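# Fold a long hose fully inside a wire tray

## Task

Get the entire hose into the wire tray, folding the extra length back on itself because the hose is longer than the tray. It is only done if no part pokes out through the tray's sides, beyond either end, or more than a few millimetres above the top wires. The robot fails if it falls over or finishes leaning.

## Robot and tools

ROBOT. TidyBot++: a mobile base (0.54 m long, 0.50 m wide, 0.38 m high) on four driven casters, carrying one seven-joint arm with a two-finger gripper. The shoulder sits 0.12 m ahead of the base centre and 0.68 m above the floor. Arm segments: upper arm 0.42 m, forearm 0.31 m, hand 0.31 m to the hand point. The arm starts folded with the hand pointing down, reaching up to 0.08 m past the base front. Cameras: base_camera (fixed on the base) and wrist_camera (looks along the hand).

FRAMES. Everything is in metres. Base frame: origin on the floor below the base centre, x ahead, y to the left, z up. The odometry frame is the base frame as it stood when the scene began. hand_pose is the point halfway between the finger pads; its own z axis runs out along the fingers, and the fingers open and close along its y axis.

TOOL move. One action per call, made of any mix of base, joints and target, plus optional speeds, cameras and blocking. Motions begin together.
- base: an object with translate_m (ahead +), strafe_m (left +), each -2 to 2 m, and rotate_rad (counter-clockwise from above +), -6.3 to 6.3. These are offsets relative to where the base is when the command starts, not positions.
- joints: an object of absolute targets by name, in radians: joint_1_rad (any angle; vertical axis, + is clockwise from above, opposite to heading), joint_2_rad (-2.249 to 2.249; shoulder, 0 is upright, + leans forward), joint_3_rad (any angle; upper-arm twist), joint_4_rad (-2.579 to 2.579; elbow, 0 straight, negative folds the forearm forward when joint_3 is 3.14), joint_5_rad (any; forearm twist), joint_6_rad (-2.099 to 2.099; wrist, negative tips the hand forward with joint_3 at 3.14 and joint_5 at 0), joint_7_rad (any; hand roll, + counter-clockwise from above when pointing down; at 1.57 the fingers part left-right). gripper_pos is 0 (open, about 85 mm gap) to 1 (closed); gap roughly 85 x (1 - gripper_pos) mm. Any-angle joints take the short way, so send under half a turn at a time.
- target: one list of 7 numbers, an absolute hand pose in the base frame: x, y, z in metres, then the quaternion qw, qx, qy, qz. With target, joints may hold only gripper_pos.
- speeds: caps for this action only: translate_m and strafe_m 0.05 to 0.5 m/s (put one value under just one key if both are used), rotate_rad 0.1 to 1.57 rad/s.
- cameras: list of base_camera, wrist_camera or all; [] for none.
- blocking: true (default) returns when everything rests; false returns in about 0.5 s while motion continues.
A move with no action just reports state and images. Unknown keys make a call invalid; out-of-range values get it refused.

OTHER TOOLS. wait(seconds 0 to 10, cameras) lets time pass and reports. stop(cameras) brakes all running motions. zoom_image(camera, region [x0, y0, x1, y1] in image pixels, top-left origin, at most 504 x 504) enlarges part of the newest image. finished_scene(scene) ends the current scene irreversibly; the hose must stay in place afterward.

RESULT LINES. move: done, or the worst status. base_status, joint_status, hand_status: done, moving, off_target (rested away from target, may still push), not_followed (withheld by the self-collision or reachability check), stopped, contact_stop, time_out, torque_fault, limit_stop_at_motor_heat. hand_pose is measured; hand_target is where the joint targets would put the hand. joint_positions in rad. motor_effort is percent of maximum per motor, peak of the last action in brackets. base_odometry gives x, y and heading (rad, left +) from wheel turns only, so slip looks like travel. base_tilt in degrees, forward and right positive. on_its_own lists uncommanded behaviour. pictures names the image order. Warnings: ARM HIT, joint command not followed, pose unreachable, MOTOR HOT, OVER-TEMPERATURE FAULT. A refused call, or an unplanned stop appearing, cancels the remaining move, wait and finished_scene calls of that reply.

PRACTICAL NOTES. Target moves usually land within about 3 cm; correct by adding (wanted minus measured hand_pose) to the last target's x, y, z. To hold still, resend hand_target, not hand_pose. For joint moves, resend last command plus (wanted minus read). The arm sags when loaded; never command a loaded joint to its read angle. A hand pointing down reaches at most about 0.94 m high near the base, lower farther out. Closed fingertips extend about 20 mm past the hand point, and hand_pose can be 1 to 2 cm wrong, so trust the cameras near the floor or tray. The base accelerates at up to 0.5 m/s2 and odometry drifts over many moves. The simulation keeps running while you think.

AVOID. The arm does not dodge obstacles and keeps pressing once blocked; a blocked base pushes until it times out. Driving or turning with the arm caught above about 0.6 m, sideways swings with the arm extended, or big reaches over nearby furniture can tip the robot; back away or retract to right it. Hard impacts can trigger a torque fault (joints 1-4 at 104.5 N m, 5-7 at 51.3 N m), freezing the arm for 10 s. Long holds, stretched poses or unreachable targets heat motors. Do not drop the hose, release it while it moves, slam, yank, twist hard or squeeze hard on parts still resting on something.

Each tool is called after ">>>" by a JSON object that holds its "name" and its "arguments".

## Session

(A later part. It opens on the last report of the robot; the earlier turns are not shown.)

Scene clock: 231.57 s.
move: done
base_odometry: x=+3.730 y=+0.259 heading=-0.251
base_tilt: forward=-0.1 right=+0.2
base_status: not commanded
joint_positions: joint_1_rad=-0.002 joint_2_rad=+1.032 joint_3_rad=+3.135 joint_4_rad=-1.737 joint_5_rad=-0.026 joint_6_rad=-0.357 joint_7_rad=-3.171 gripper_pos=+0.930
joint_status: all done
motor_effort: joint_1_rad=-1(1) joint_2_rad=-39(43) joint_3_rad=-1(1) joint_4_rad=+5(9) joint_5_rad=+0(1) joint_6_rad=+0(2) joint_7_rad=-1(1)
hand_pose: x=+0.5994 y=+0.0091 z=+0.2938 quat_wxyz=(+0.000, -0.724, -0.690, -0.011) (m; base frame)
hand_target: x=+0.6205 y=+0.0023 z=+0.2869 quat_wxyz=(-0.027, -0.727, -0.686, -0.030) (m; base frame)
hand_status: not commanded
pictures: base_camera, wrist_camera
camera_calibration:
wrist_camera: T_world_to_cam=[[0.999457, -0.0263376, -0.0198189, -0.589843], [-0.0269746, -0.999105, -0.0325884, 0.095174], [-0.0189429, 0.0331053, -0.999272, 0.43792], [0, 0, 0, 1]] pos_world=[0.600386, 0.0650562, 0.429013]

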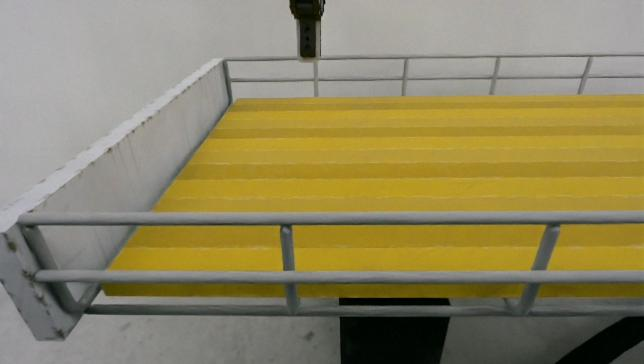

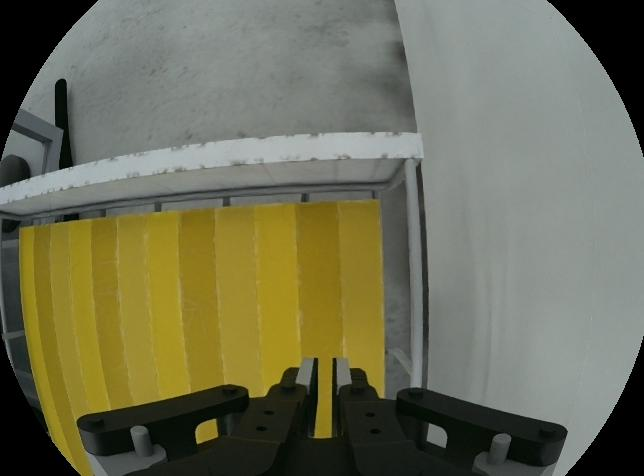

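>>> {"name": "move", "arguments": {"joints": {"joint_2_rad":0.6,"joint_4_rad":-1.74,"joint_6_rad":-0.75,"gripper_pos":0.1}}}

>>> {"name": "move", "arguments": {"base": {"translate_m":-0.2}, "speeds": {"translate_m":0.2}}}

Scene clock: 243.73 s.
move: done
base_odometry: x=+3.730 y=+0.259 heading=-0.251
base_tilt: forward=-0.1 right=+0.2
base_status: not commanded
joint_positions: joint_1_rad=-0.002 joint_2_rad=+0.587 joint_3_rad=+3.135 joint_4_rad=-1.737 joint_5_rad=-0.026 joint_6_rad=-0.666 joint_7_rad=-3.171 gripper_pos=+0.100
joint_status: all done
motor_effort: joint_1_rad=-1(1) joint_2_rad=-34(43) joint_3_rad=+0(1) joint_4_rad=+12(12) joint_5_rad=+0(1) joint_6_rad=+1(2) joint_7_rad=+0(1)
hand_pose: x=+0.6283 y=+0.0110 z=+0.5094 quat_wxyz=(-0.045, -0.719, -0.690, -0.062) (m; base frame)
hand_target: x=+0.5985 y=+0.0021 z=+0.4996 quat_wxyz=(-0.017, -0.727, -0.686, -0.019) (m; base frame)
hand_status: not commanded
pictures: base_camera, wrist_camera
camera_calibration:
wrist_camera: T_world_to_cam=[[0.99306, -0.0205406, 0.115804, -0.679547], [-0.0158774, -0.999031, -0.0410479, 0.102164], [0.116535, 0.0389243, -0.992424, 0.565233], [0, 0, 0, 1]] pos_world=[0.610584, 0.0661055, 0.643838]

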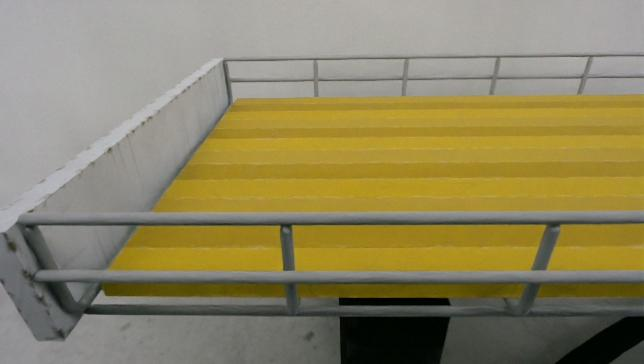

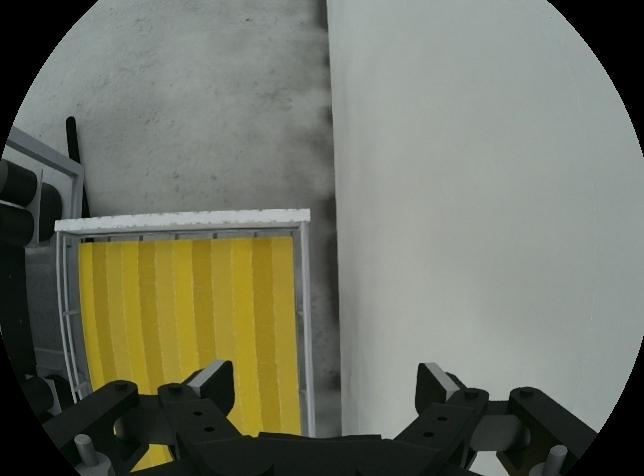

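Scene clock: 245.50 s.
move: done
base_odometry: x=+3.536 y=+0.309 heading=-0.253
base_tilt: forward=-0.2 right=+0.2
base_status: done
joint_positions: joint_1_rad=-0.002 joint_2_rad=+0.586 joint_3_rad=+3.135 joint_4_rad=-1.737 joint_5_rad=-0.026 joint_6_rad=-0.675 joint_7_rad=-3.171 gripper_pos=+0.100
joint_status: not commanded
motor_effort: joint_1_rad=+0(2) joint_2_rad=-34(38) joint_3_rad=-1(1) joint_4_rad=+11(13) joint_5_rad=-1(1) joint_6_rad=+1(2) joint_7_rad=-1(1)
hand_pose: x=+0.6261 y=+0.0109 z=+0.5100 quat_wxyz=(-0.042, -0.720, -0.690, -0.060) (m; base frame)
hand_target: x=+0.5985 y=+0.0021 z=+0.4996 quat_wxyz=(-0.017, -0.727, -0.686, -0.019) (m; base frame)
hand_status: not commanded
pictures: base_camera, wrist_camera
camera_calibration:
wrist_camera: T_world_to_cam=[[0.993785, -0.0206054, 0.109392, -0.674585], [-0.0162026, -0.999028, -0.0409854, 0.102223], [0.11013, 0.0389583, -0.993153, 0.570391], [0, 0, 0, 1]] pos_world=[0.609231, 0.0660016, 0.64447]

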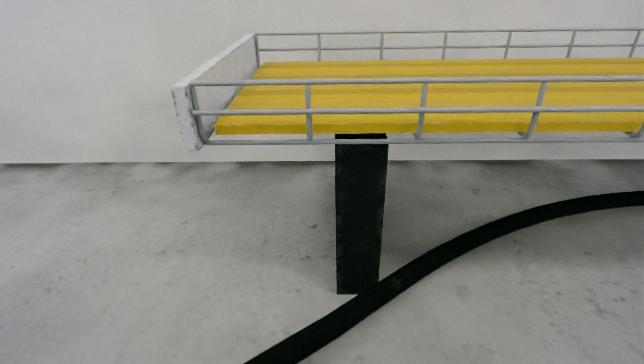

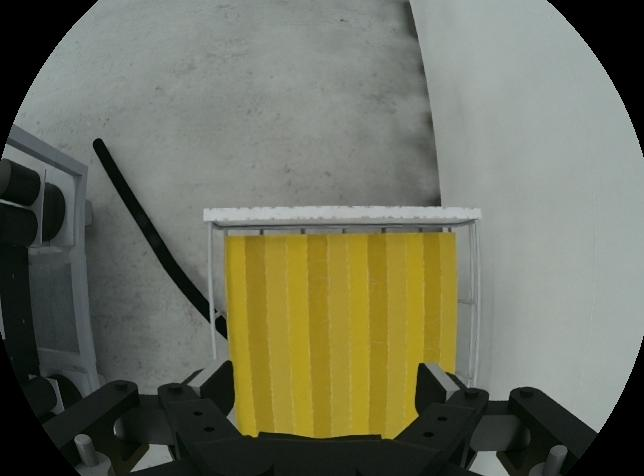

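>>> {"name": "move", "arguments": {"base": {"translate_m":-0.40,"strafe_m":0.26}, "joints": {"joint_2_rad":1.475,"joint_4_rad":-1.337,"joint_6_rad":-0.28,"joint_7_rad":-2.67}}}

Scene clock: 257.63 s.
move: done
base_odometry: x=+3.214 y=+0.661 heading=-0.252
base_tilt: forward=-0.1 right=+0.2
base_status: done
joint_positions: joint_1_rad=-0.005 joint_2_rad=+1.450 joint_3_rad=+3.135 joint_4_rad=-1.355 joint_5_rad=-0.026 joint_6_rad=-0.362 joint_7_rad=-2.724 gripper_pos=+0.100
joint_status: all done
motor_effort: joint_1_rad=-1(4) joint_2_rad=-44(49) joint_3_rad=-1(3) joint_4_rad=+4(12) joint_5_rad=+0(1) joint_6_rad=+0(1) joint_7_rad=+0(2)
hand_pose: x=+0.6325 y=+0.0108 z=+0.1247 quat_wxyz=(+0.015, -0.553, -0.833, +0.001) (m; base frame)
hand_target: x=+0.6550 y=+0.0023 z=+0.1137 quat_wxyz=(-0.021, -0.522, -0.852, -0.014) (m; base frame)
hand_status: not commanded
pictures: base_camera, wrist_camera
camera_calibration:
wrist_camera: T_world_to_cam=[[0.911201, 0.408711, -0.0516525, -0.571122], [0.406956, -0.912512, -0.0413349, -0.182096], [-0.0640275, 0.0166441, -0.997809, 0.298055], [0, 0, 0, 1]] pos_world=[0.613595, 0.0622985, 0.260375]

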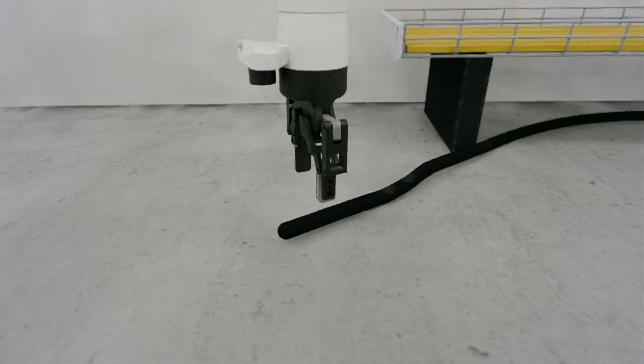

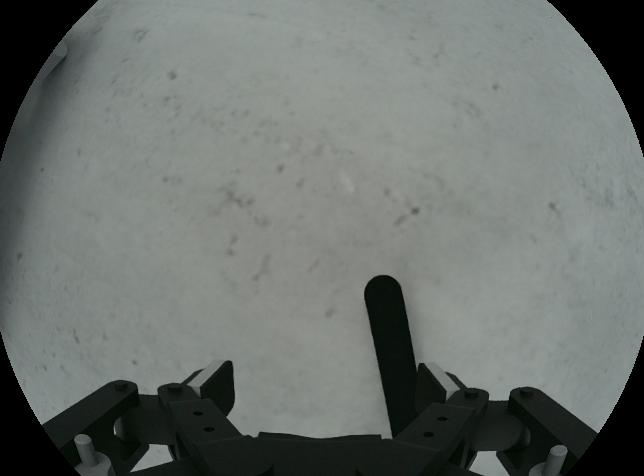

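>>> {"name": "move", "arguments": {"base": {"translate_m":0.057,"strafe_m":-0.007}, "joints": {"joint_7_rad":-2.52}}}

Scene clock: 265.23 s.
move: done
base_odometry: x=+3.267 y=+0.640 heading=-0.252
base_tilt: forward=-0.2 right=+0.2
base_status: done
joint_positions: joint_1_rad=-0.005 joint_2_rad=+1.451 joint_3_rad=+3.135 joint_4_rad=-1.346 joint_5_rad=-0.026 joint_6_rad=-0.354 joint_7_rad=-2.552 gripper_pos=+0.100
joint_status: all done
motor_effort: joint_1_rad=+0(3) joint_2_rad=-44(46) joint_3_rad=-1(2) joint_4_rad=+4(6) joint_5_rad=+0(1) joint_6_rad=+0(1) joint_7_rad=-1(1)
hand_pose: x=+0.6402 y=+0.0105 z=+0.1250 quat_wxyz=(+0.008, -0.480, -0.877, -0.005) (m; base frame)
hand_target: x=+0.6550 y=+0.0023 z=+0.1137 quat_wxyz=(-0.022, -0.457, -0.889, -0.012) (m; base frame)
hand_status: not commanded
pictures: base_camera, wrist_camera
camera_calibration:
wrist_camera: T_world_to_cam=[[0.829236, 0.557885, -0.0336573, -0.529341], [0.556904, -0.82986, -0.0345012, -0.283197], [-0.0471785, 0.00986573, -0.998838, 0.288214], [0, 0, 0, 1]] pos_world=[0.610259, 0.0574541, 0.260292]

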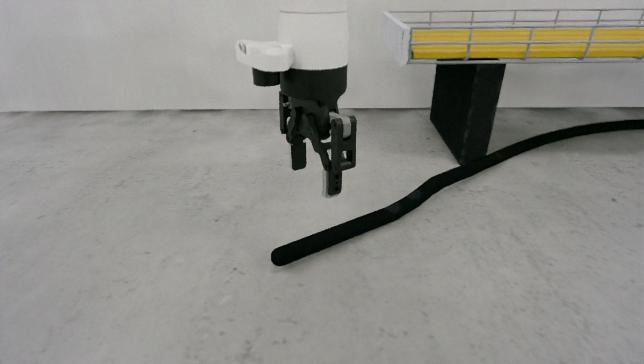

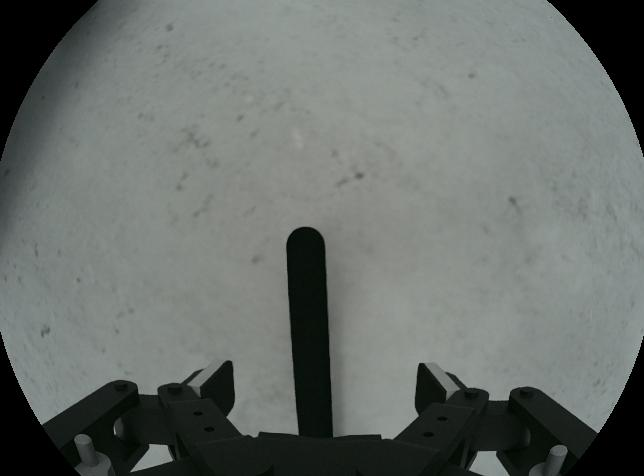

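>>> {"name": "move", "arguments": {"joints": {"joint_2_rad":1.69,"joint_4_rad":-1.11,"joint_6_rad":-0.27}, "cameras": []}}

>>> {"name": "move", "arguments": {"joints": {"gripper_pos":0.93}, "cameras": ["wrist_camera"]}}

>>> {"name": "move", "arguments": {"joints": {"joint_2_rad":0.85,"joint_4_rad":-1.83,"joint_6_rad":-0.46}, "cameras": []}}

>>> {"name": "move", "arguments": {"base": {"translate_m":0.24,"strafe_m":-0.254}, "speeds": {"translate_m":0.3}, "joints": {"joint_7_rad":-3.17}}}

Scene clock: 277.83 s.
move: done
base_odometry: x=+3.267 y=+0.640 heading=-0.252
base_tilt: forward=-0.1 right=+0.2
base_status: not commanded
joint_positions: joint_1_rad=-0.005 joint_2_rad=+1.671 joint_3_rad=+3.135 joint_4_rad=-1.129 joint_5_rad=-0.026 joint_6_rad=-0.347 joint_7_rad=-2.552 gripper_pos=+0.100
joint_status: all done
motor_effort: joint_1_rad=-1(1) joint_2_rad=-45(47) joint_3_rad=-1(1) joint_4_rad=+4(6) joint_5_rad=+0(1) joint_6_rad=+0(1) joint_7_rad=-1(1)
hand_pose: x=+0.6414 y=+0.0103 z=+0.0323 quat_wxyz=(+0.006, -0.480, -0.877, -0.005) (m; base frame)
hand_target: x=+0.6643 y=+0.0023 z=+0.0251 quat_wxyz=(-0.031, -0.457, -0.889, -0.017) (m; base frame)
hand_status: not commanded
pictures: none
No camera images: "cameras" was empty.

Scene clock: 278.83 s.
move: off_target
base_odometry: x=+3.267 y=+0.640 heading=-0.252
base_tilt: forward=-0.1 right=+0.1
base_status: not commanded
joint_positions: joint_1_rad=-0.005 joint_2_rad=+1.671 joint_3_rad=+3.135 joint_4_rad=-1.129 joint_5_rad=-0.026 joint_6_rad=-0.347 joint_7_rad=-2.552 gripper_pos=+0.767
joint_status: gripper_pos off_target (ended at +0.767, target +0.930)
motor_effort: joint_1_rad=+0(1) joint_2_rad=-45(45) joint_3_rad=-1(1) joint_4_rad=+5(6) joint_5_rad=-1(1) joint_6_rad=+0(1) joint_7_rad=+0(1)
hand_pose: x=+0.6414 y=+0.0103 z=+0.0323 quat_wxyz=(+0.006, -0.480, -0.877, -0.005) (m; base frame)
hand_target: x=+0.6643 y=+0.0023 z=+0.0251 quat_wxyz=(-0.031, -0.457, -0.889, -0.017) (m; base frame)
hand_status: not commanded
pictures: wrist_camera
camera_calibration:
wrist_camera: T_world_to_cam=[[0.83014, 0.556706, -0.030748, -0.534053], [0.555849, -0.830652, -0.0323993, -0.286608], [-0.0435778, 0.00980473, -0.999002, 0.193471], [0, 0, 0, 1]] pos_world=[0.61108, 0.0573423, 0.167571]

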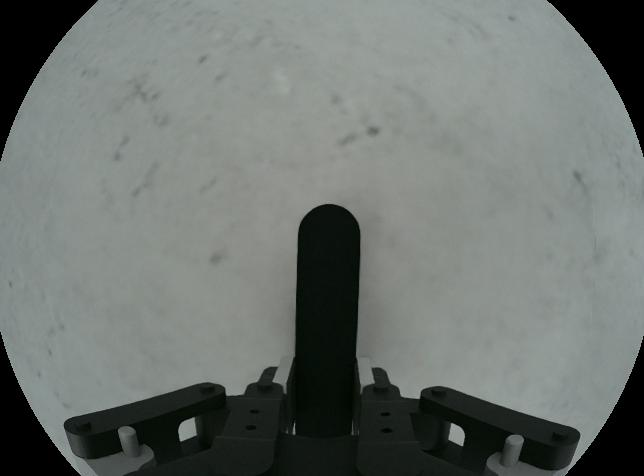

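Scene clock: 280.97 s.
move: done
base_odometry: x=+3.267 y=+0.640 heading=-0.252
base_tilt: forward=-0.1 right=+0.2
base_status: not commanded
joint_positions: joint_1_rad=-0.005 joint_2_rad=+0.851 joint_3_rad=+3.135 joint_4_rad=-1.817 joint_5_rad=-0.026 joint_6_rad=-0.388 joint_7_rad=-2.552 gripper_pos=+0.767
joint_status: all done
motor_effort: joint_1_rad=-1(2) joint_2_rad=-40(50) joint_3_rad=-1(2) joint_4_rad=+8(10) joint_5_rad=+0(1) joint_6_rad=+1(3) joint_7_rad=-1(1)
hand_pose: x=+0.6055 y=+0.0101 z=+0.3693 quat_wxyz=(-0.034, -0.478, -0.877, -0.027) (m; base frame)
hand_target: x=+0.5756 y=+0.0022 z=+0.3668 quat_wxyz=(+0.000, -0.457, -0.890, -0.001) (m; base frame)
hand_status: not commanded
pictures: none
No camera images: "cameras" was empty.

Scene clock: 283.10 s.
move: done
base_odometry: x=+3.437 y=+0.334 heading=-0.251
base_tilt: forward=-0.2 right=+0.2
base_status: done
joint_positions: joint_1_rad=-0.006 joint_2_rad=+0.849 joint_3_rad=+3.134 joint_4_rad=-1.829 joint_5_rad=-0.026 joint_6_rad=-0.400 joint_7_rad=-3.125 gripper_pos=+0.767
joint_status: all done
motor_effort: joint_1_rad=+2(4) joint_2_rad=-41(41) joint_3_rad=+2(3) joint_4_rad=+11(11) joint_5_rad=+2(2) joint_6_rad=+3(4) joint_7_rad=+0(2)
hand_pose: x=+0.5947 y=+0.0115 z=+0.3679 quat_wxyz=(-0.016, -0.705, -0.708, -0.028) (m; base frame)
hand_target: x=+0.5756 y=+0.0022 z=+0.3668 quat_wxyz=(+0.000, -0.717, -0.697, -0.001) (m; base frame)
hand_status: not commanded
pictures: base_camera, wrist_camera
camera_calibration:
wrist_camera: T_world_to_cam=[[0.999275, 0.0255144, 0.0282656, -0.601809], [0.026413, -0.999142, -0.0318864, 0.0678586], [0.0274278, 0.0326098, -0.999092, 0.484171], [0, 0, 0, 1]] pos_world=[0.5863, 0.0673664, 0.502906]

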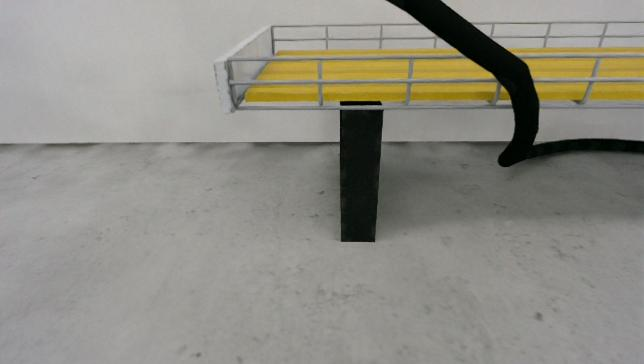

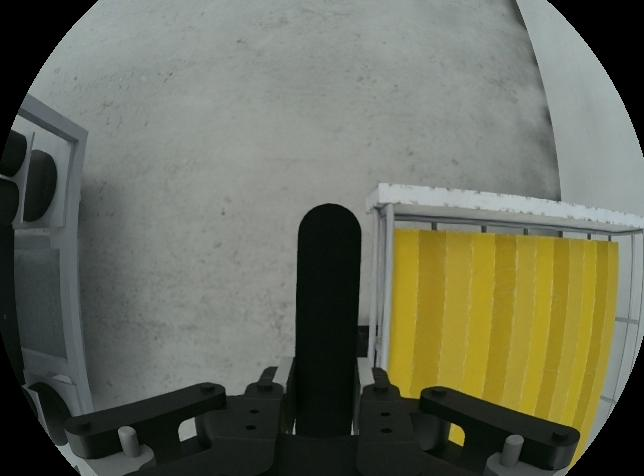

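>>> {"name": "move", "arguments": {"base": {"translate_m":0.30,"strafe_m":-0.035}, "speeds": {"translate_m":0.2}, "joints": {"joint_7_rad":-3.2}, "cameras": []}}

>>> {"name": "move", "arguments": {"joints": {"joint_2_rad":1.165,"joint_4_rad":-1.69,"joint_6_rad":-0.23}}}

Scene clock: 292.77 s.
move: done
base_odometry: x=+3.719 y=+0.225 heading=-0.252
base_tilt: forward=-0.1 right=+0.2
base_status: done
joint_positions: joint_1_rad=-0.005 joint_2_rad=+0.850 joint_3_rad=+3.132 joint_4_rad=-1.849 joint_5_rad=-0.026 joint_6_rad=-0.421 joint_7_rad=-3.168 gripper_pos=+0.767
joint_status: all done
motor_effort: joint_1_rad=-1(6) joint_2_rad=-41(43) joint_3_rad=+0(4) joint_4_rad=+12(14) joint_5_rad=+3(4) joint_6_rad=+5(7) joint_7_rad=+2(3)
hand_pose: x=+0.5759 y=+0.0124 z=+0.3641 quat_wxyz=(-0.001, -0.720, -0.693, -0.014) (m; base frame)
hand_target: x=+0.5756 y=+0.0022 z=+0.3668 quat_wxyz=(+0.000, -0.727, -0.687, -0.001) (m; base frame)
hand_status: not commanded
pictures: none
No camera images: "cameras" was empty.

Scene clock: 294.47 s.
move: off_target
base_odometry: x=+3.718 y=+0.225 heading=-0.251
base_tilt: forward=-0.1 right=+0.2
base_status: not commanded
joint_positions: joint_1_rad=-0.005 joint_2_rad=+1.128 joint_3_rad=+3.131 joint_4_rad=-1.727 joint_5_rad=-0.026 joint_6_rad=-0.327 joint_7_rad=-3.168 gripper_pos=+0.767
joint_status: joint_6_rad off_target (ended at -0.327, target -0.230); the others done
motor_effort: joint_1_rad=+1(3) joint_2_rad=-35(44) joint_3_rad=+2(4) joint_4_rad=+9(12) joint_5_rad=+3(4) joint_6_rad=+6(9) joint_7_rad=+2(3)
hand_pose: x=+0.5753 y=+0.0127 z=+0.2496 quat_wxyz=(+0.020, -0.722, -0.692, +0.008) (m; base frame)
hand_target: x=+0.6120 y=+0.0023 z=+0.2356 quat_wxyz=(-0.019, -0.727, -0.686, -0.021) (m; base frame)
hand_status: not commanded
pictures: base_camera, wrist_camera
camera_calibration:
wrist_camera: T_world_to_cam=[[0.996962, -0.0193065, -0.0754586, -0.551328], [-0.0219215, -0.999182, -0.033981, 0.0941003], [-0.0747409, 0.0355319, -0.99657, 0.424592], [0, 0, 0, 1]] pos_world=[0.58345, 0.0682925, 0.384731]

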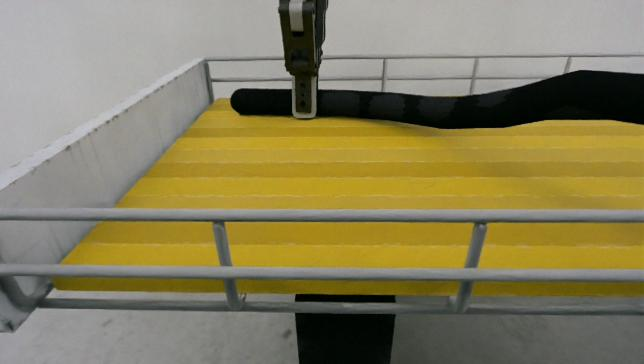

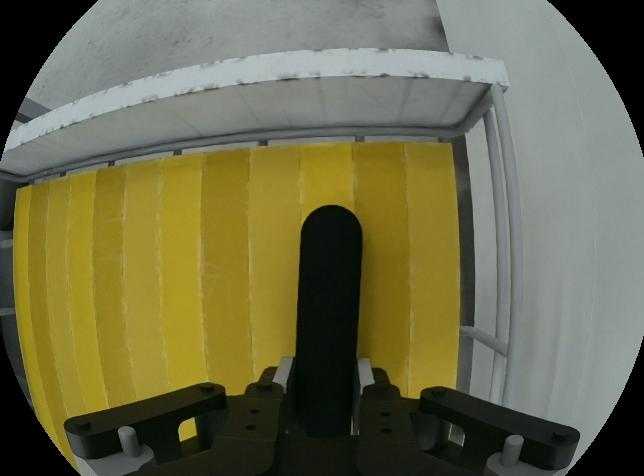

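>>> {"name": "move", "arguments": {"joints": {"gripper_pos":0.1}}}

Scene clock: 299.20 s.
move: done
base_odometry: x=+3.718 y=+0.225 heading=-0.251
base_tilt: forward=-0.1 right=+0.1
base_status: not commanded
joint_positions: joint_1_rad=-0.005 joint_2_rad=+1.146 joint_3_rad=+3.131 joint_4_rad=-1.708 joint_5_rad=-0.026 joint_6_rad=-0.294 joint_7_rad=-3.168 gripper_pos=+0.100
joint_status: all done
motor_effort: joint_1_rad=+1(2) joint_2_rad=-40(44) joint_3_rad=+1(2) joint_4_rad=+5(11) joint_5_rad=+2(3) joint_6_rad=+1(7) joint_7_rad=+0(2)
hand_pose: x=+0.5896 y=+0.0128 z=+0.2427 quat_wxyz=(+0.009, -0.722, -0.692, -0.004) (m; base frame)
hand_target: x=+0.6120 y=+0.0023 z=+0.2356 quat_wxyz=(-0.019, -0.727, -0.686, -0.021) (m; base frame)
hand_status: not commanded
pictures: base_camera, wrist_camera
camera_calibration:
wrist_camera: T_world_to_cam=[[0.998949, -0.0198906, -0.0412906, -0.57559], [-0.0213224, -0.999176, -0.0345301, 0.0940772], [-0.0405697, 0.0353743, -0.99855, 0.399155], [0, 0, 0, 1]] pos_world=[0.593185, 0.068431, 0.378058]

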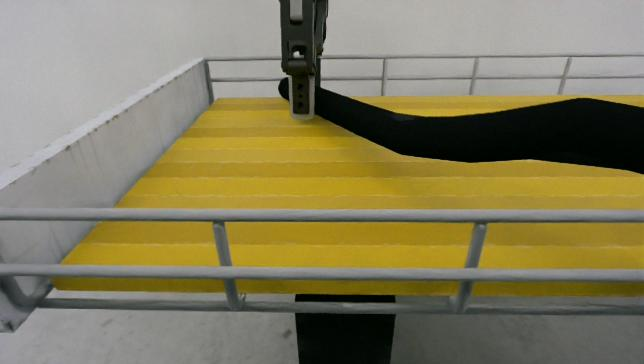

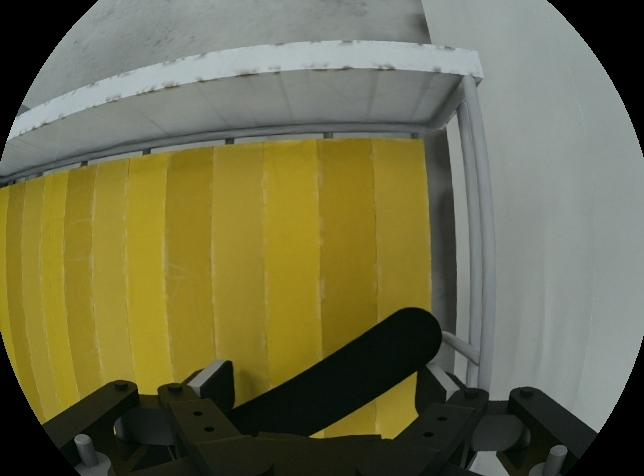

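>>> {"name": "move", "arguments": {"joints": {"joint_7_rad":-3.85}}}

Scene clock: 304.20 s.
move: done
base_odometry: x=+3.718 y=+0.225 heading=-0.251
base_tilt: forward=-0.2 right=+0.1
base_status: not commanded
joint_positions: joint_1_rad=-0.005 joint_2_rad=+1.146 joint_3_rad=+3.131 joint_4_rad=-1.705 joint_5_rad=-0.026 joint_6_rad=-0.294 joint_7_rad=-3.801 gripper_pos=+0.100
joint_status: all done
motor_effort: joint_1_rad=+0(1) joint_2_rad=-40(43) joint_3_rad=+0(1) joint_4_rad=+4(8) joint_5_rad=+0(1) joint_6_rad=+1(4) joint_7_rad=+0(1)
hand_pose: x=+0.5909 y=+0.0128 z=+0.2427 quat_wxyz=(+0.009, -0.901, -0.433, -0.002) (m; base frame)
hand_target: x=+0.6120 y=+0.0023 z=+0.2356 quat_wxyz=(-0.011, -0.908, -0.418, -0.026) (m; base frame)
hand_status: not commanded
pictures: base_camera, wrist_camera
camera_calibration:
wrist_camera: T_world_to_cam=[[0.793433, -0.606692, -0.0488855, -0.446018], [-0.608277, -0.793215, -0.0284387, 0.43681], [-0.0215232, 0.0523001, -0.998399, 0.387702], [0, 0, 0, 1]] pos_world=[0.627931, 0.0556118, 0.3777]

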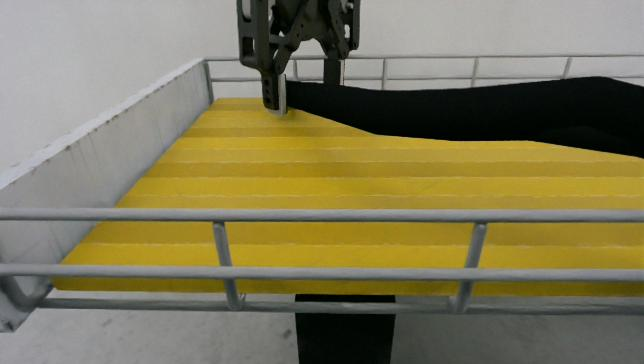

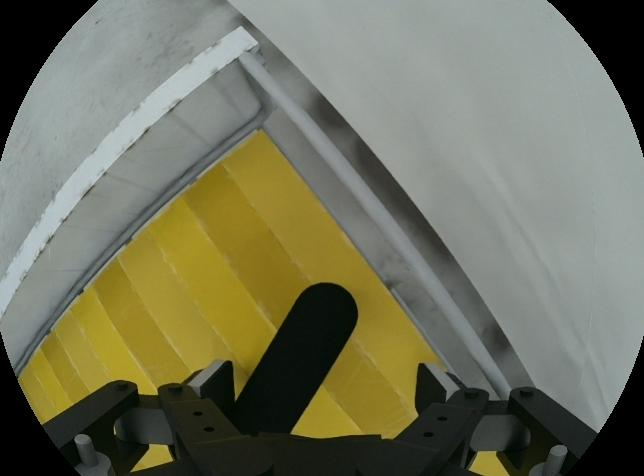

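>>> {"name": "move", "arguments": {"base": {"translate_m":-0.012,"strafe_m":0.012}, "speeds": {"translate_m":0.05}, "cameras": ["wrist_camera"]}}

>>> {"name": "move", "arguments": {"joints": {"joint_2_rad":1.04,"joint_4_rad":-1.72,"joint_6_rad":-0.32}}}

Scene clock: 315.90 s.
move: done
base_odometry: x=+3.710 y=+0.240 heading=-0.252
base_tilt: forward=-0.1 right=+0.2
base_status: done
joint_positions: joint_1_rad=-0.004 joint_2_rad=+1.146 joint_3_rad=+3.131 joint_4_rad=-1.705 joint_5_rad=-0.026 joint_6_rad=-0.294 joint_7_rad=-3.801 gripper_pos=+0.100
joint_status: not commanded
motor_effort: joint_1_rad=+0(4) joint_2_rad=-40(42) joint_3_rad=+0(2) joint_4_rad=+5(6) joint_5_rad=+0(1) joint_6_rad=+1(2) joint_7_rad=-1(1)
hand_pose: x=+0.5909 y=+0.0122 z=+0.2427 quat_wxyz=(+0.009, -0.902, -0.433, -0.002) (m; base frame)
hand_target: x=+0.6120 y=+0.0023 z=+0.2356 quat_wxyz=(-0.011, -0.908, -0.418, -0.026) (m; base frame)
hand_status: not commanded
pictures: wrist_camera
camera_calibration:
wrist_camera: T_world_to_cam=[[0.792814, -0.607515, -0.0487017, -0.446088], [-0.609089, -0.792596, -0.028345, 0.436854], [-0.0213807, 0.052136, -0.998411, 0.387646], [0, 0, 0, 1]] pos_world=[0.628036, 0.0550334, 0.377687]

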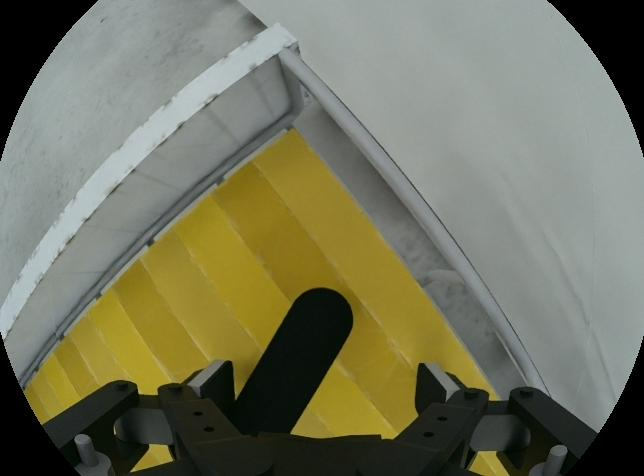

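Scene clock: 316.93 s.
move: done
base_odometry: x=+3.710 y=+0.240 heading=-0.252
base_tilt: forward=-0.2 right=+0.2
base_status: not commanded
joint_positions: joint_1_rad=-0.004 joint_2_rad=+1.018 joint_3_rad=+3.131 joint_4_rad=-1.718 joint_5_rad=-0.026 joint_6_rad=-0.301 joint_7_rad=-3.802 gripper_pos=+0.100
joint_status: all done
motor_effort: joint_1_rad=+1(1) joint_2_rad=-40(44) joint_3_rad=+0(0) joint_4_rad=+7(13) joint_5_rad=+0(1) joint_6_rad=+1(8) joint_7_rad=-1(1)
hand_pose: x=+0.6337 y=+0.0125 z=+0.3044 quat_wxyz=(-0.015, -0.900, -0.432, -0.051) (m; base frame)
hand_target: x=+0.6181 y=+0.0023 z=+0.2924 quat_wxyz=(-0.012, -0.908, -0.418, -0.028) (m; base frame)
hand_status: not commanded
pictures: base_camera, wrist_camera
camera_calibration:
wrist_camera: T_world_to_cam=[[0.793193, -0.607804, 0.0376665, -0.503406], [-0.602635, -0.792337, -0.095047, 0.481035], [0.0876146, 0.0526915, -0.99476, 0.37996], [0, 0, 0, 1]] pos_world=[0.655896, 0.0551482, 0.442651]

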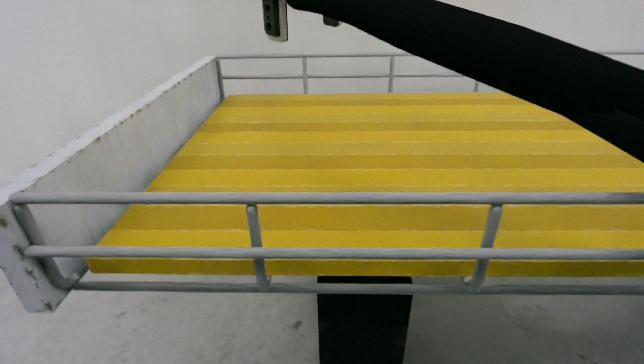

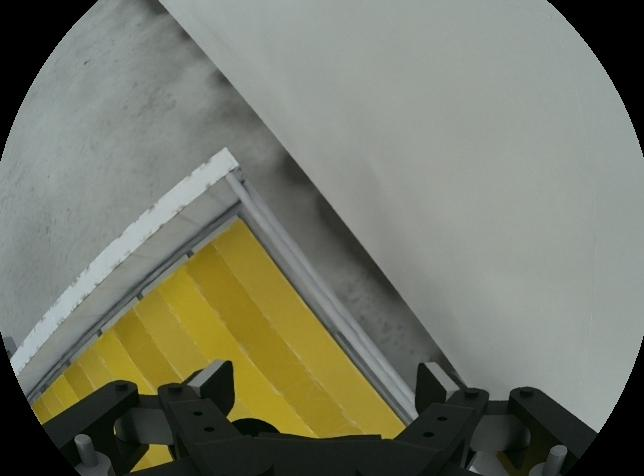

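>>> {"name": "move", "arguments": {"joints": {"gripper_pos":0.93}}}

Scene clock: 326.47 s.
move: done
base_odometry: x=+3.710 y=+0.240 heading=-0.252
base_tilt: forward=-0.2 right=+0.1
base_status: not commanded
joint_positions: joint_1_rad=-0.004 joint_2_rad=+1.018 joint_3_rad=+3.131 joint_4_rad=-1.718 joint_5_rad=-0.026 joint_6_rad=-0.301 joint_7_rad=-3.802 gripper_pos=+0.930
joint_status: all done
motor_effort: joint_1_rad=-1(1) joint_2_rad=-41(41) joint_3_rad=-1(1) joint_4_rad=+6(7) joint_5_rad=+0(1) joint_6_rad=+1(2) joint_7_rad=+0(1)
hand_pose: x=+0.6337 y=+0.0124 z=+0.3044 quat_wxyz=(-0.015, -0.900, -0.432, -0.051) (m; base frame)
hand_target: x=+0.6181 y=+0.0023 z=+0.2924 quat_wxyz=(-0.012, -0.908, -0.418, -0.028) (m; base frame)
hand_status: not commanded
pictures: base_camera, wrist_camera
camera_calibration:
wrist_camera: T_world_to_cam=[[0.793101, -0.607923, 0.0376876, -0.503375], [-0.602755, -0.792249, -0.0950163, 0.481073], [0.0876206, 0.0526411, -0.994762, 0.379958], [0, 0, 0, 1]] pos_world=[0.655904, 0.0551152, 0.442649]

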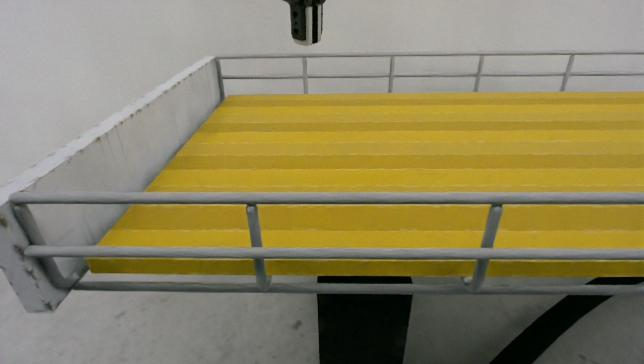

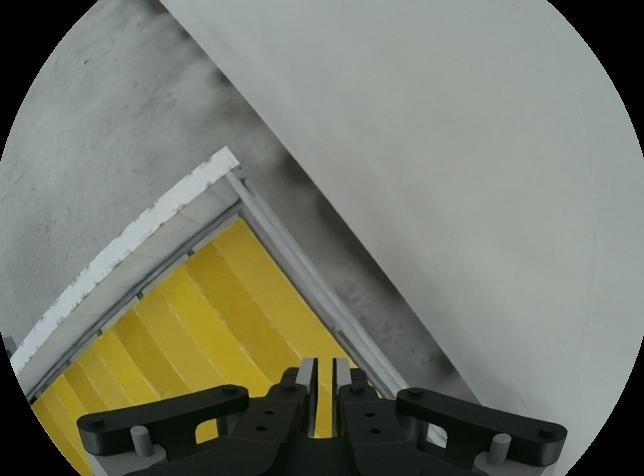

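>>> {"name": "move", "arguments": {"joints": {"joint_2_rad":0.6,"joint_4_rad":-1.74,"joint_6_rad":-0.75,"joint_7_rad":-3.14,"gripper_pos":0.1}, "cameras": ["wrist_camera"]}}

>>> {"name": "move", "arguments": {"base": {"translate_m":-0.2}, "speeds": {"translate_m":0.2}}}

Scene clock: 338.33 s.
move: done
base_odometry: x=+3.710 y=+0.240 heading=-0.252
base_tilt: forward=-0.1 right=+0.2
base_status: not commanded
joint_positions: joint_1_rad=-0.004 joint_2_rad=+0.586 joint_3_rad=+3.131 joint_4_rad=-1.721 joint_5_rad=-0.026 joint_6_rad=-0.668 joint_7_rad=-3.194 gripper_pos=+0.100
joint_status: all done
motor_effort: joint_1_rad=-1(1) joint_2_rad=-35(43) joint_3_rad=+0(1) joint_4_rad=+12(13) joint_5_rad=-1(1) joint_6_rad=+1(2) joint_7_rad=+0(2)
hand_pose: x=+0.6360 y=+0.0143 z=+0.5143 quat_wxyz=(-0.048, -0.725, -0.684, -0.069) (m; base frame)
hand_target: x=+0.5985 y=+0.0021 z=+0.4995 quat_wxyz=(-0.018, -0.706, -0.708, -0.019) (m; base frame)
hand_status: not commanded
pictures: wrist_camera
camera_calibration:
wrist_camera: T_world_to_cam=[[0.990777, -0.0384605, 0.129932, -0.693222], [-0.0325318, -0.998344, -0.047449, 0.119745], [0.131541, 0.0427844, -0.990387, 0.558352], [0, 0, 0, 1]] pos_world=[0.617277, 0.068996, 0.648738]

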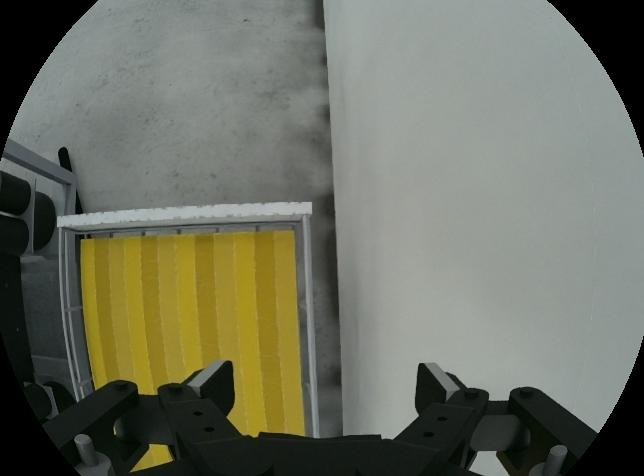

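Scene clock: 340.07 s.
move: done
base_odometry: x=+3.516 y=+0.290 heading=-0.252
base_tilt: forward=-0.2 right=+0.2
base_status: done
joint_positions: joint_1_rad=-0.004 joint_2_rad=+0.586 joint_3_rad=+3.132 joint_4_rad=-1.726 joint_5_rad=-0.026 joint_6_rad=-0.674 joint_7_rad=-3.192 gripper_pos=+0.100
joint_status: not commanded
motor_effort: joint_1_rad=-1(2) joint_2_rad=-35(38) joint_3_rad=+0(1) joint_4_rad=+12(13) joint_5_rad=+0(1) joint_6_rad=+1(2) joint_7_rad=-1(1)
hand_pose: x=+0.6315 y=+0.0136 z=+0.5127 quat_wxyz=(-0.045, -0.725, -0.684, -0.065) (m; base frame)
hand_target: x=+0.5985 y=+0.0021 z=+0.4995 quat_wxyz=(-0.018, -0.706, -0.708, -0.019) (m; base frame)
hand_status: not commanded
pictures: base_camera, wrist_camera
camera_calibration:
wrist_camera: T_world_to_cam=[[0.99216, -0.0375838, 0.119188, -0.684021], [-0.0322512, -0.998404, -0.0463591, 0.11807], [0.12074, 0.0421517, -0.991789, 0.564988], [0, 0, 0, 1]] pos_world=[0.61425, 0.0683578, 0.64735]

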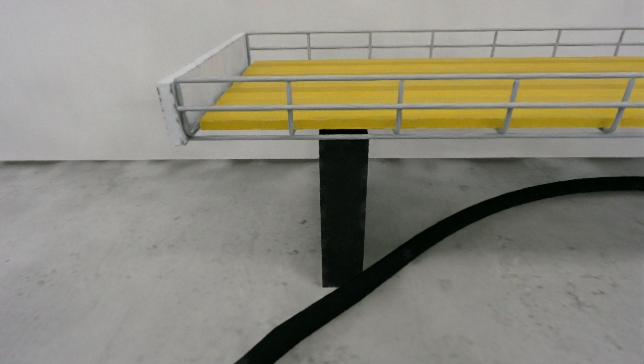

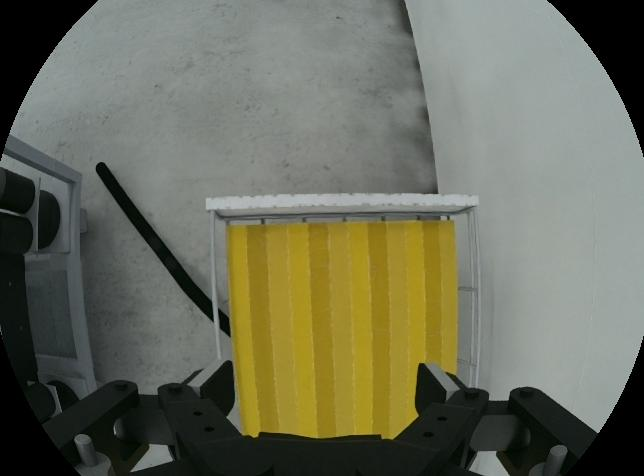

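>>> {"name": "move", "arguments": {"base": {"translate_m":-0.2,"strafe_m":0.055}, "joints": {"joint_2_rad":1.475,"joint_4_rad":-1.337,"joint_6_rad":-0.28,"joint_7_rad":-2.4}}}

Scene clock: 355.73 s.
move: done
base_odometry: x=+3.336 y=+0.393 heading=-0.251
base_tilt: forward=-0.2 right=+0.1
base_status: done
joint_positions: joint_1_rad=-0.003 joint_2_rad=+1.448 joint_3_rad=+3.132 joint_4_rad=-1.357 joint_5_rad=-0.026 joint_6_rad=-0.361 joint_7_rad=-2.454 gripper_pos=+0.100
joint_status: all done
motor_effort: joint_1_rad=-1(2) joint_2_rad=-44(48) joint_3_rad=-1(2) joint_4_rad=+4(11) joint_5_rad=+0(1) joint_6_rad=+0(2) joint_7_rad=-1(2)
hand_pose: x=+0.6324 y=+0.0121 z=+0.1256 quat_wxyz=(+0.015, -0.436, -0.900, -0.003) (m; base frame)
hand_target: x=+0.6550 y=+0.0023 z=+0.1137 quat_wxyz=(-0.022, -0.403, -0.915, -0.011) (m; base frame)
hand_status: not commanded
pictures: base_camera, wrist_camera
camera_calibration:
wrist_camera: T_world_to_cam=[[0.770121, 0.636506, -0.0421018, -0.486281], [0.634804, -0.771208, -0.0475601, -0.325877], [-0.0627415, 0.00990068, -0.997981, 0.298163], [0, 0, 0, 1]] pos_world=[0.60007, 0.05525, 0.261589]

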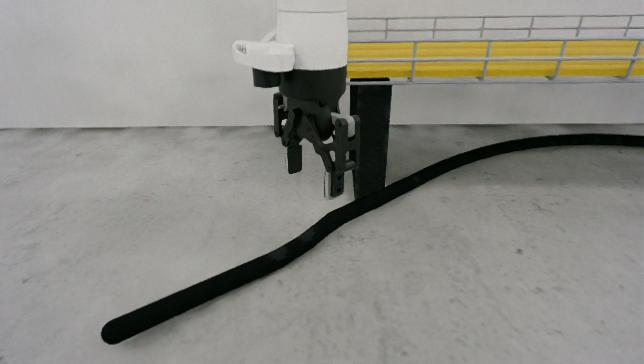

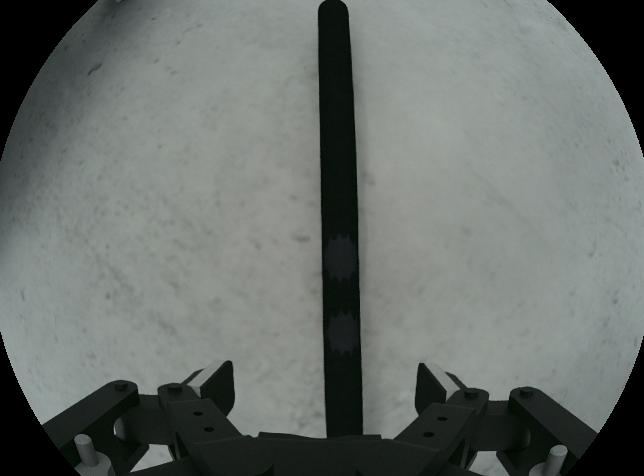

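>>> {"name": "move", "arguments": {"base": {"translate_m":0.01,"strafe_m":0.008}, "joints": {"joint_2_rad":1.69,"joint_4_rad":-1.11,"joint_6_rad":-0.27}, "cameras": ["base_camera"]}}

>>> {"name": "move", "arguments": {"joints": {"gripper_pos":0.93}, "cameras": ["wrist_camera"]}}

>>> {"name": "move", "arguments": {"base": {"translate_m":-0.1}, "joints": {"joint_2_rad":0.6,"joint_4_rad":-1.9,"joint_6_rad":-0.64}}}

Scene clock: 365.77 s.
move: done
base_odometry: x=+3.347 y=+0.398 heading=-0.251
base_tilt: forward=-0.1 right=+0.2
base_status: done
joint_positions: joint_1_rad=-0.004 joint_2_rad=+1.672 joint_3_rad=+3.133 joint_4_rad=-1.128 joint_5_rad=-0.026 joint_6_rad=-0.347 joint_7_rad=-2.452 gripper_pos=+0.100
joint_status: all done
motor_effort: joint_1_rad=+0(2) joint_2_rad=-43(47) joint_3_rad=-1(2) joint_4_rad=+4(6) joint_5_rad=+0(1) joint_6_rad=+0(1) joint_7_rad=-1(1)
hand_pose: x=+0.6414 y=+0.0114 z=+0.0322 quat_wxyz=(+0.006, -0.436, -0.900, -0.007) (m; base frame)
hand_target: x=+0.6644 y=+0.0023 z=+0.0251 quat_wxyz=(-0.032, -0.403, -0.915, -0.015) (m; base frame)
hand_status: not commanded
pictures: base_camera

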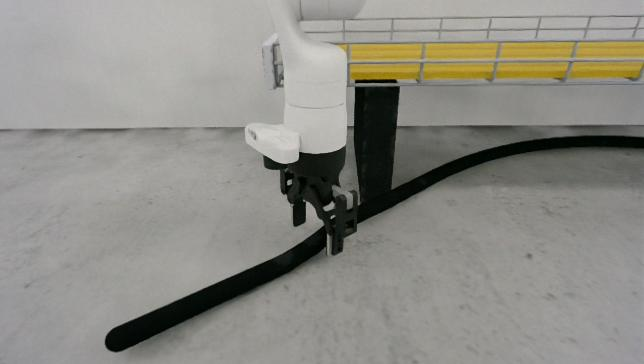

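Scene clock: 366.77 s.
move: off_target
base_odometry: x=+3.347 y=+0.398 heading=-0.251
base_tilt: forward=-0.2 right=+0.2
base_status: not commanded
joint_positions: joint_1_rad=-0.004 joint_2_rad=+1.672 joint_3_rad=+3.133 joint_4_rad=-1.128 joint_5_rad=-0.026 joint_6_rad=-0.347 joint_7_rad=-2.452 gripper_pos=+0.765
joint_status: gripper_pos off_target (ended at +0.765, target +0.930)
motor_effort: joint_1_rad=-1(2) joint_2_rad=-44(46) joint_3_rad=-1(2) joint_4_rad=+6(7) joint_5_rad=+0(1) joint_6_rad=+2(2) joint_7_rad=-1(1)
hand_pose: x=+0.6414 y=+0.0114 z=+0.0322 quat_wxyz=(+0.006, -0.436, -0.900, -0.007) (m; base frame)
hand_target: x=+0.6644 y=+0.0023 z=+0.0251 quat_wxyz=(-0.032, -0.403, -0.915, -0.015) (m; base frame)
hand_status: not commanded
pictures: wrist_camera
camera_calibration:
wrist_camera: T_world_to_cam=[[0.771166, 0.63604, -0.0275082, -0.497817], [0.63518, -0.771604, -0.0342595, -0.337132], [-0.0430158, 0.00894707, -0.999034, 0.192943], [0, 0, 0, 1]] pos_world=[0.606338, 0.0547727, 0.167512]

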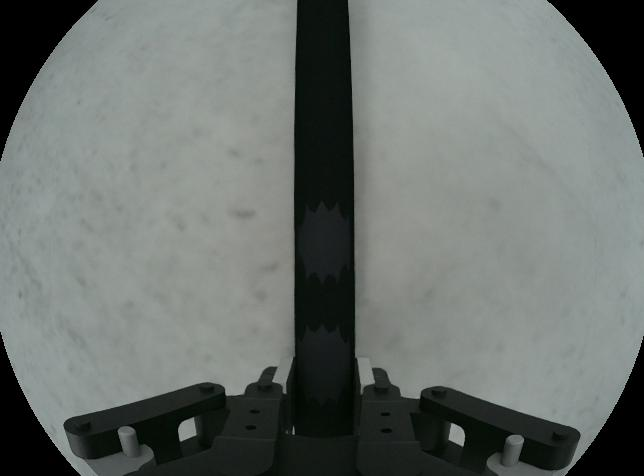

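Scene clock: 369.13 s.
move: done
base_odometry: x=+3.250 y=+0.423 heading=-0.251
base_tilt: forward=-0.2 right=+0.1
base_status: done
joint_positions: joint_1_rad=-0.004 joint_2_rad=+0.602 joint_3_rad=+3.134 joint_4_rad=-1.887 joint_5_rad=-0.026 joint_6_rad=-0.563 joint_7_rad=-2.450 gripper_pos=+0.765
joint_status: all done
motor_effort: joint_1_rad=-1(3) joint_2_rad=-35(51) joint_3_rad=-1(2) joint_4_rad=+10(12) joint_5_rad=+0(1) joint_6_rad=+1(2) joint_7_rad=-1(1)
hand_pose: x=+0.5759 y=+0.0111 z=+0.4689 quat_wxyz=(-0.036, -0.430, -0.901, -0.028) (m; base frame)
hand_target: x=+0.5452 y=+0.0021 z=+0.4659 quat_wxyz=(-0.001, -0.402, -0.916, -0.001) (m; base frame)
hand_status: not commanded
pictures: base_camera, wrist_camera
camera_calibration:
wrist_camera: T_world_to_cam=[[0.762798, 0.645002, 0.0459508, -0.464852], [0.644556, -0.764117, 0.0259397, -0.314499], [0.051843, 0.00983109, -0.998607, 0.571624], [0, 0, 0, 1]] pos_world=[0.527666, 0.0538975, 0.600346]

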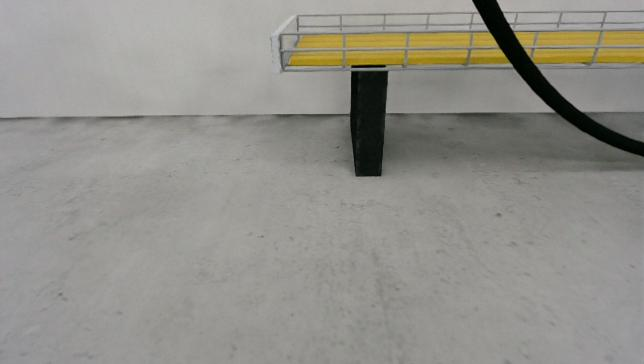

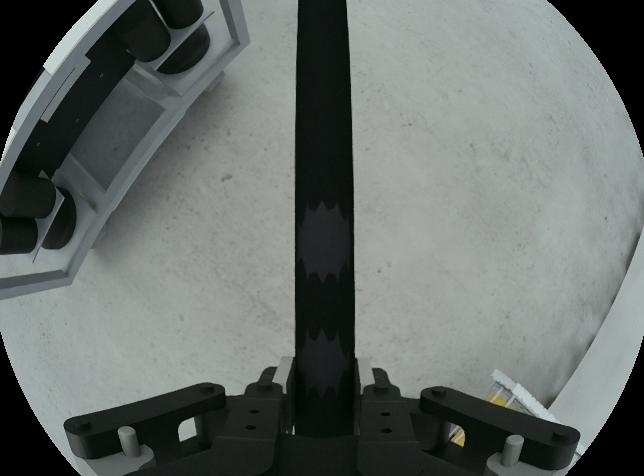

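>>> {"name": "move", "arguments": {"base": {"translate_m":0.1,"strafe_m":-0.3}, "joints": {"joint_7_rad":-3.2}}}

Scene clock: 377.30 s.
move: done
base_odometry: x=+3.272 y=+0.108 heading=-0.252
base_tilt: forward=-0.2 right=+0.2
base_status: done
joint_positions: joint_1_rad=-0.005 joint_2_rad=+0.599 joint_3_rad=+3.133 joint_4_rad=-1.891 joint_5_rad=-0.026 joint_6_rad=-0.575 joint_7_rad=-3.147 gripper_pos=+0.765
joint_status: all done
motor_effort: joint_1_rad=+2(3) joint_2_rad=-33(35) joint_3_rad=+3(3) joint_4_rad=+12(12) joint_5_rad=+1(1) joint_6_rad=+3(3) joint_7_rad=-1(2)
hand_pose: x=+0.5702 y=+0.0122 z=+0.4689 quat_wxyz=(-0.019, -0.712, -0.701, -0.034) (m; base frame)
hand_target: x=+0.5452 y=+0.0021 z=+0.4659 quat_wxyz=(+0.000, -0.727, -0.687, -0.001) (m; base frame)
hand_status: not commanded
pictures: base_camera, wrist_camera
camera_calibration:
wrist_camera: T_world_to_cam=[[0.999145, 0.00607416, 0.0408844, -0.58577], [0.0075637, -0.99931, -0.0363774, 0.0852974], [0.0406352, 0.0366555, -0.998501, 0.577863], [0, 0, 0, 1]] pos_world=[0.561143, 0.0676147, 0.604049]

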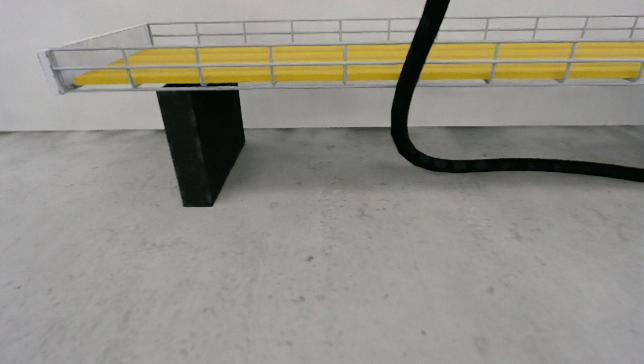

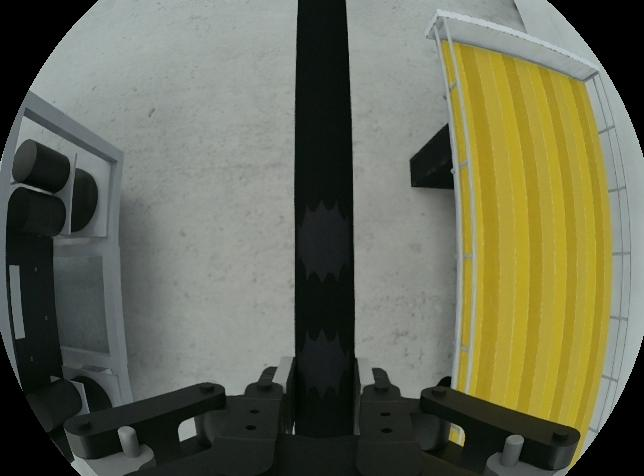

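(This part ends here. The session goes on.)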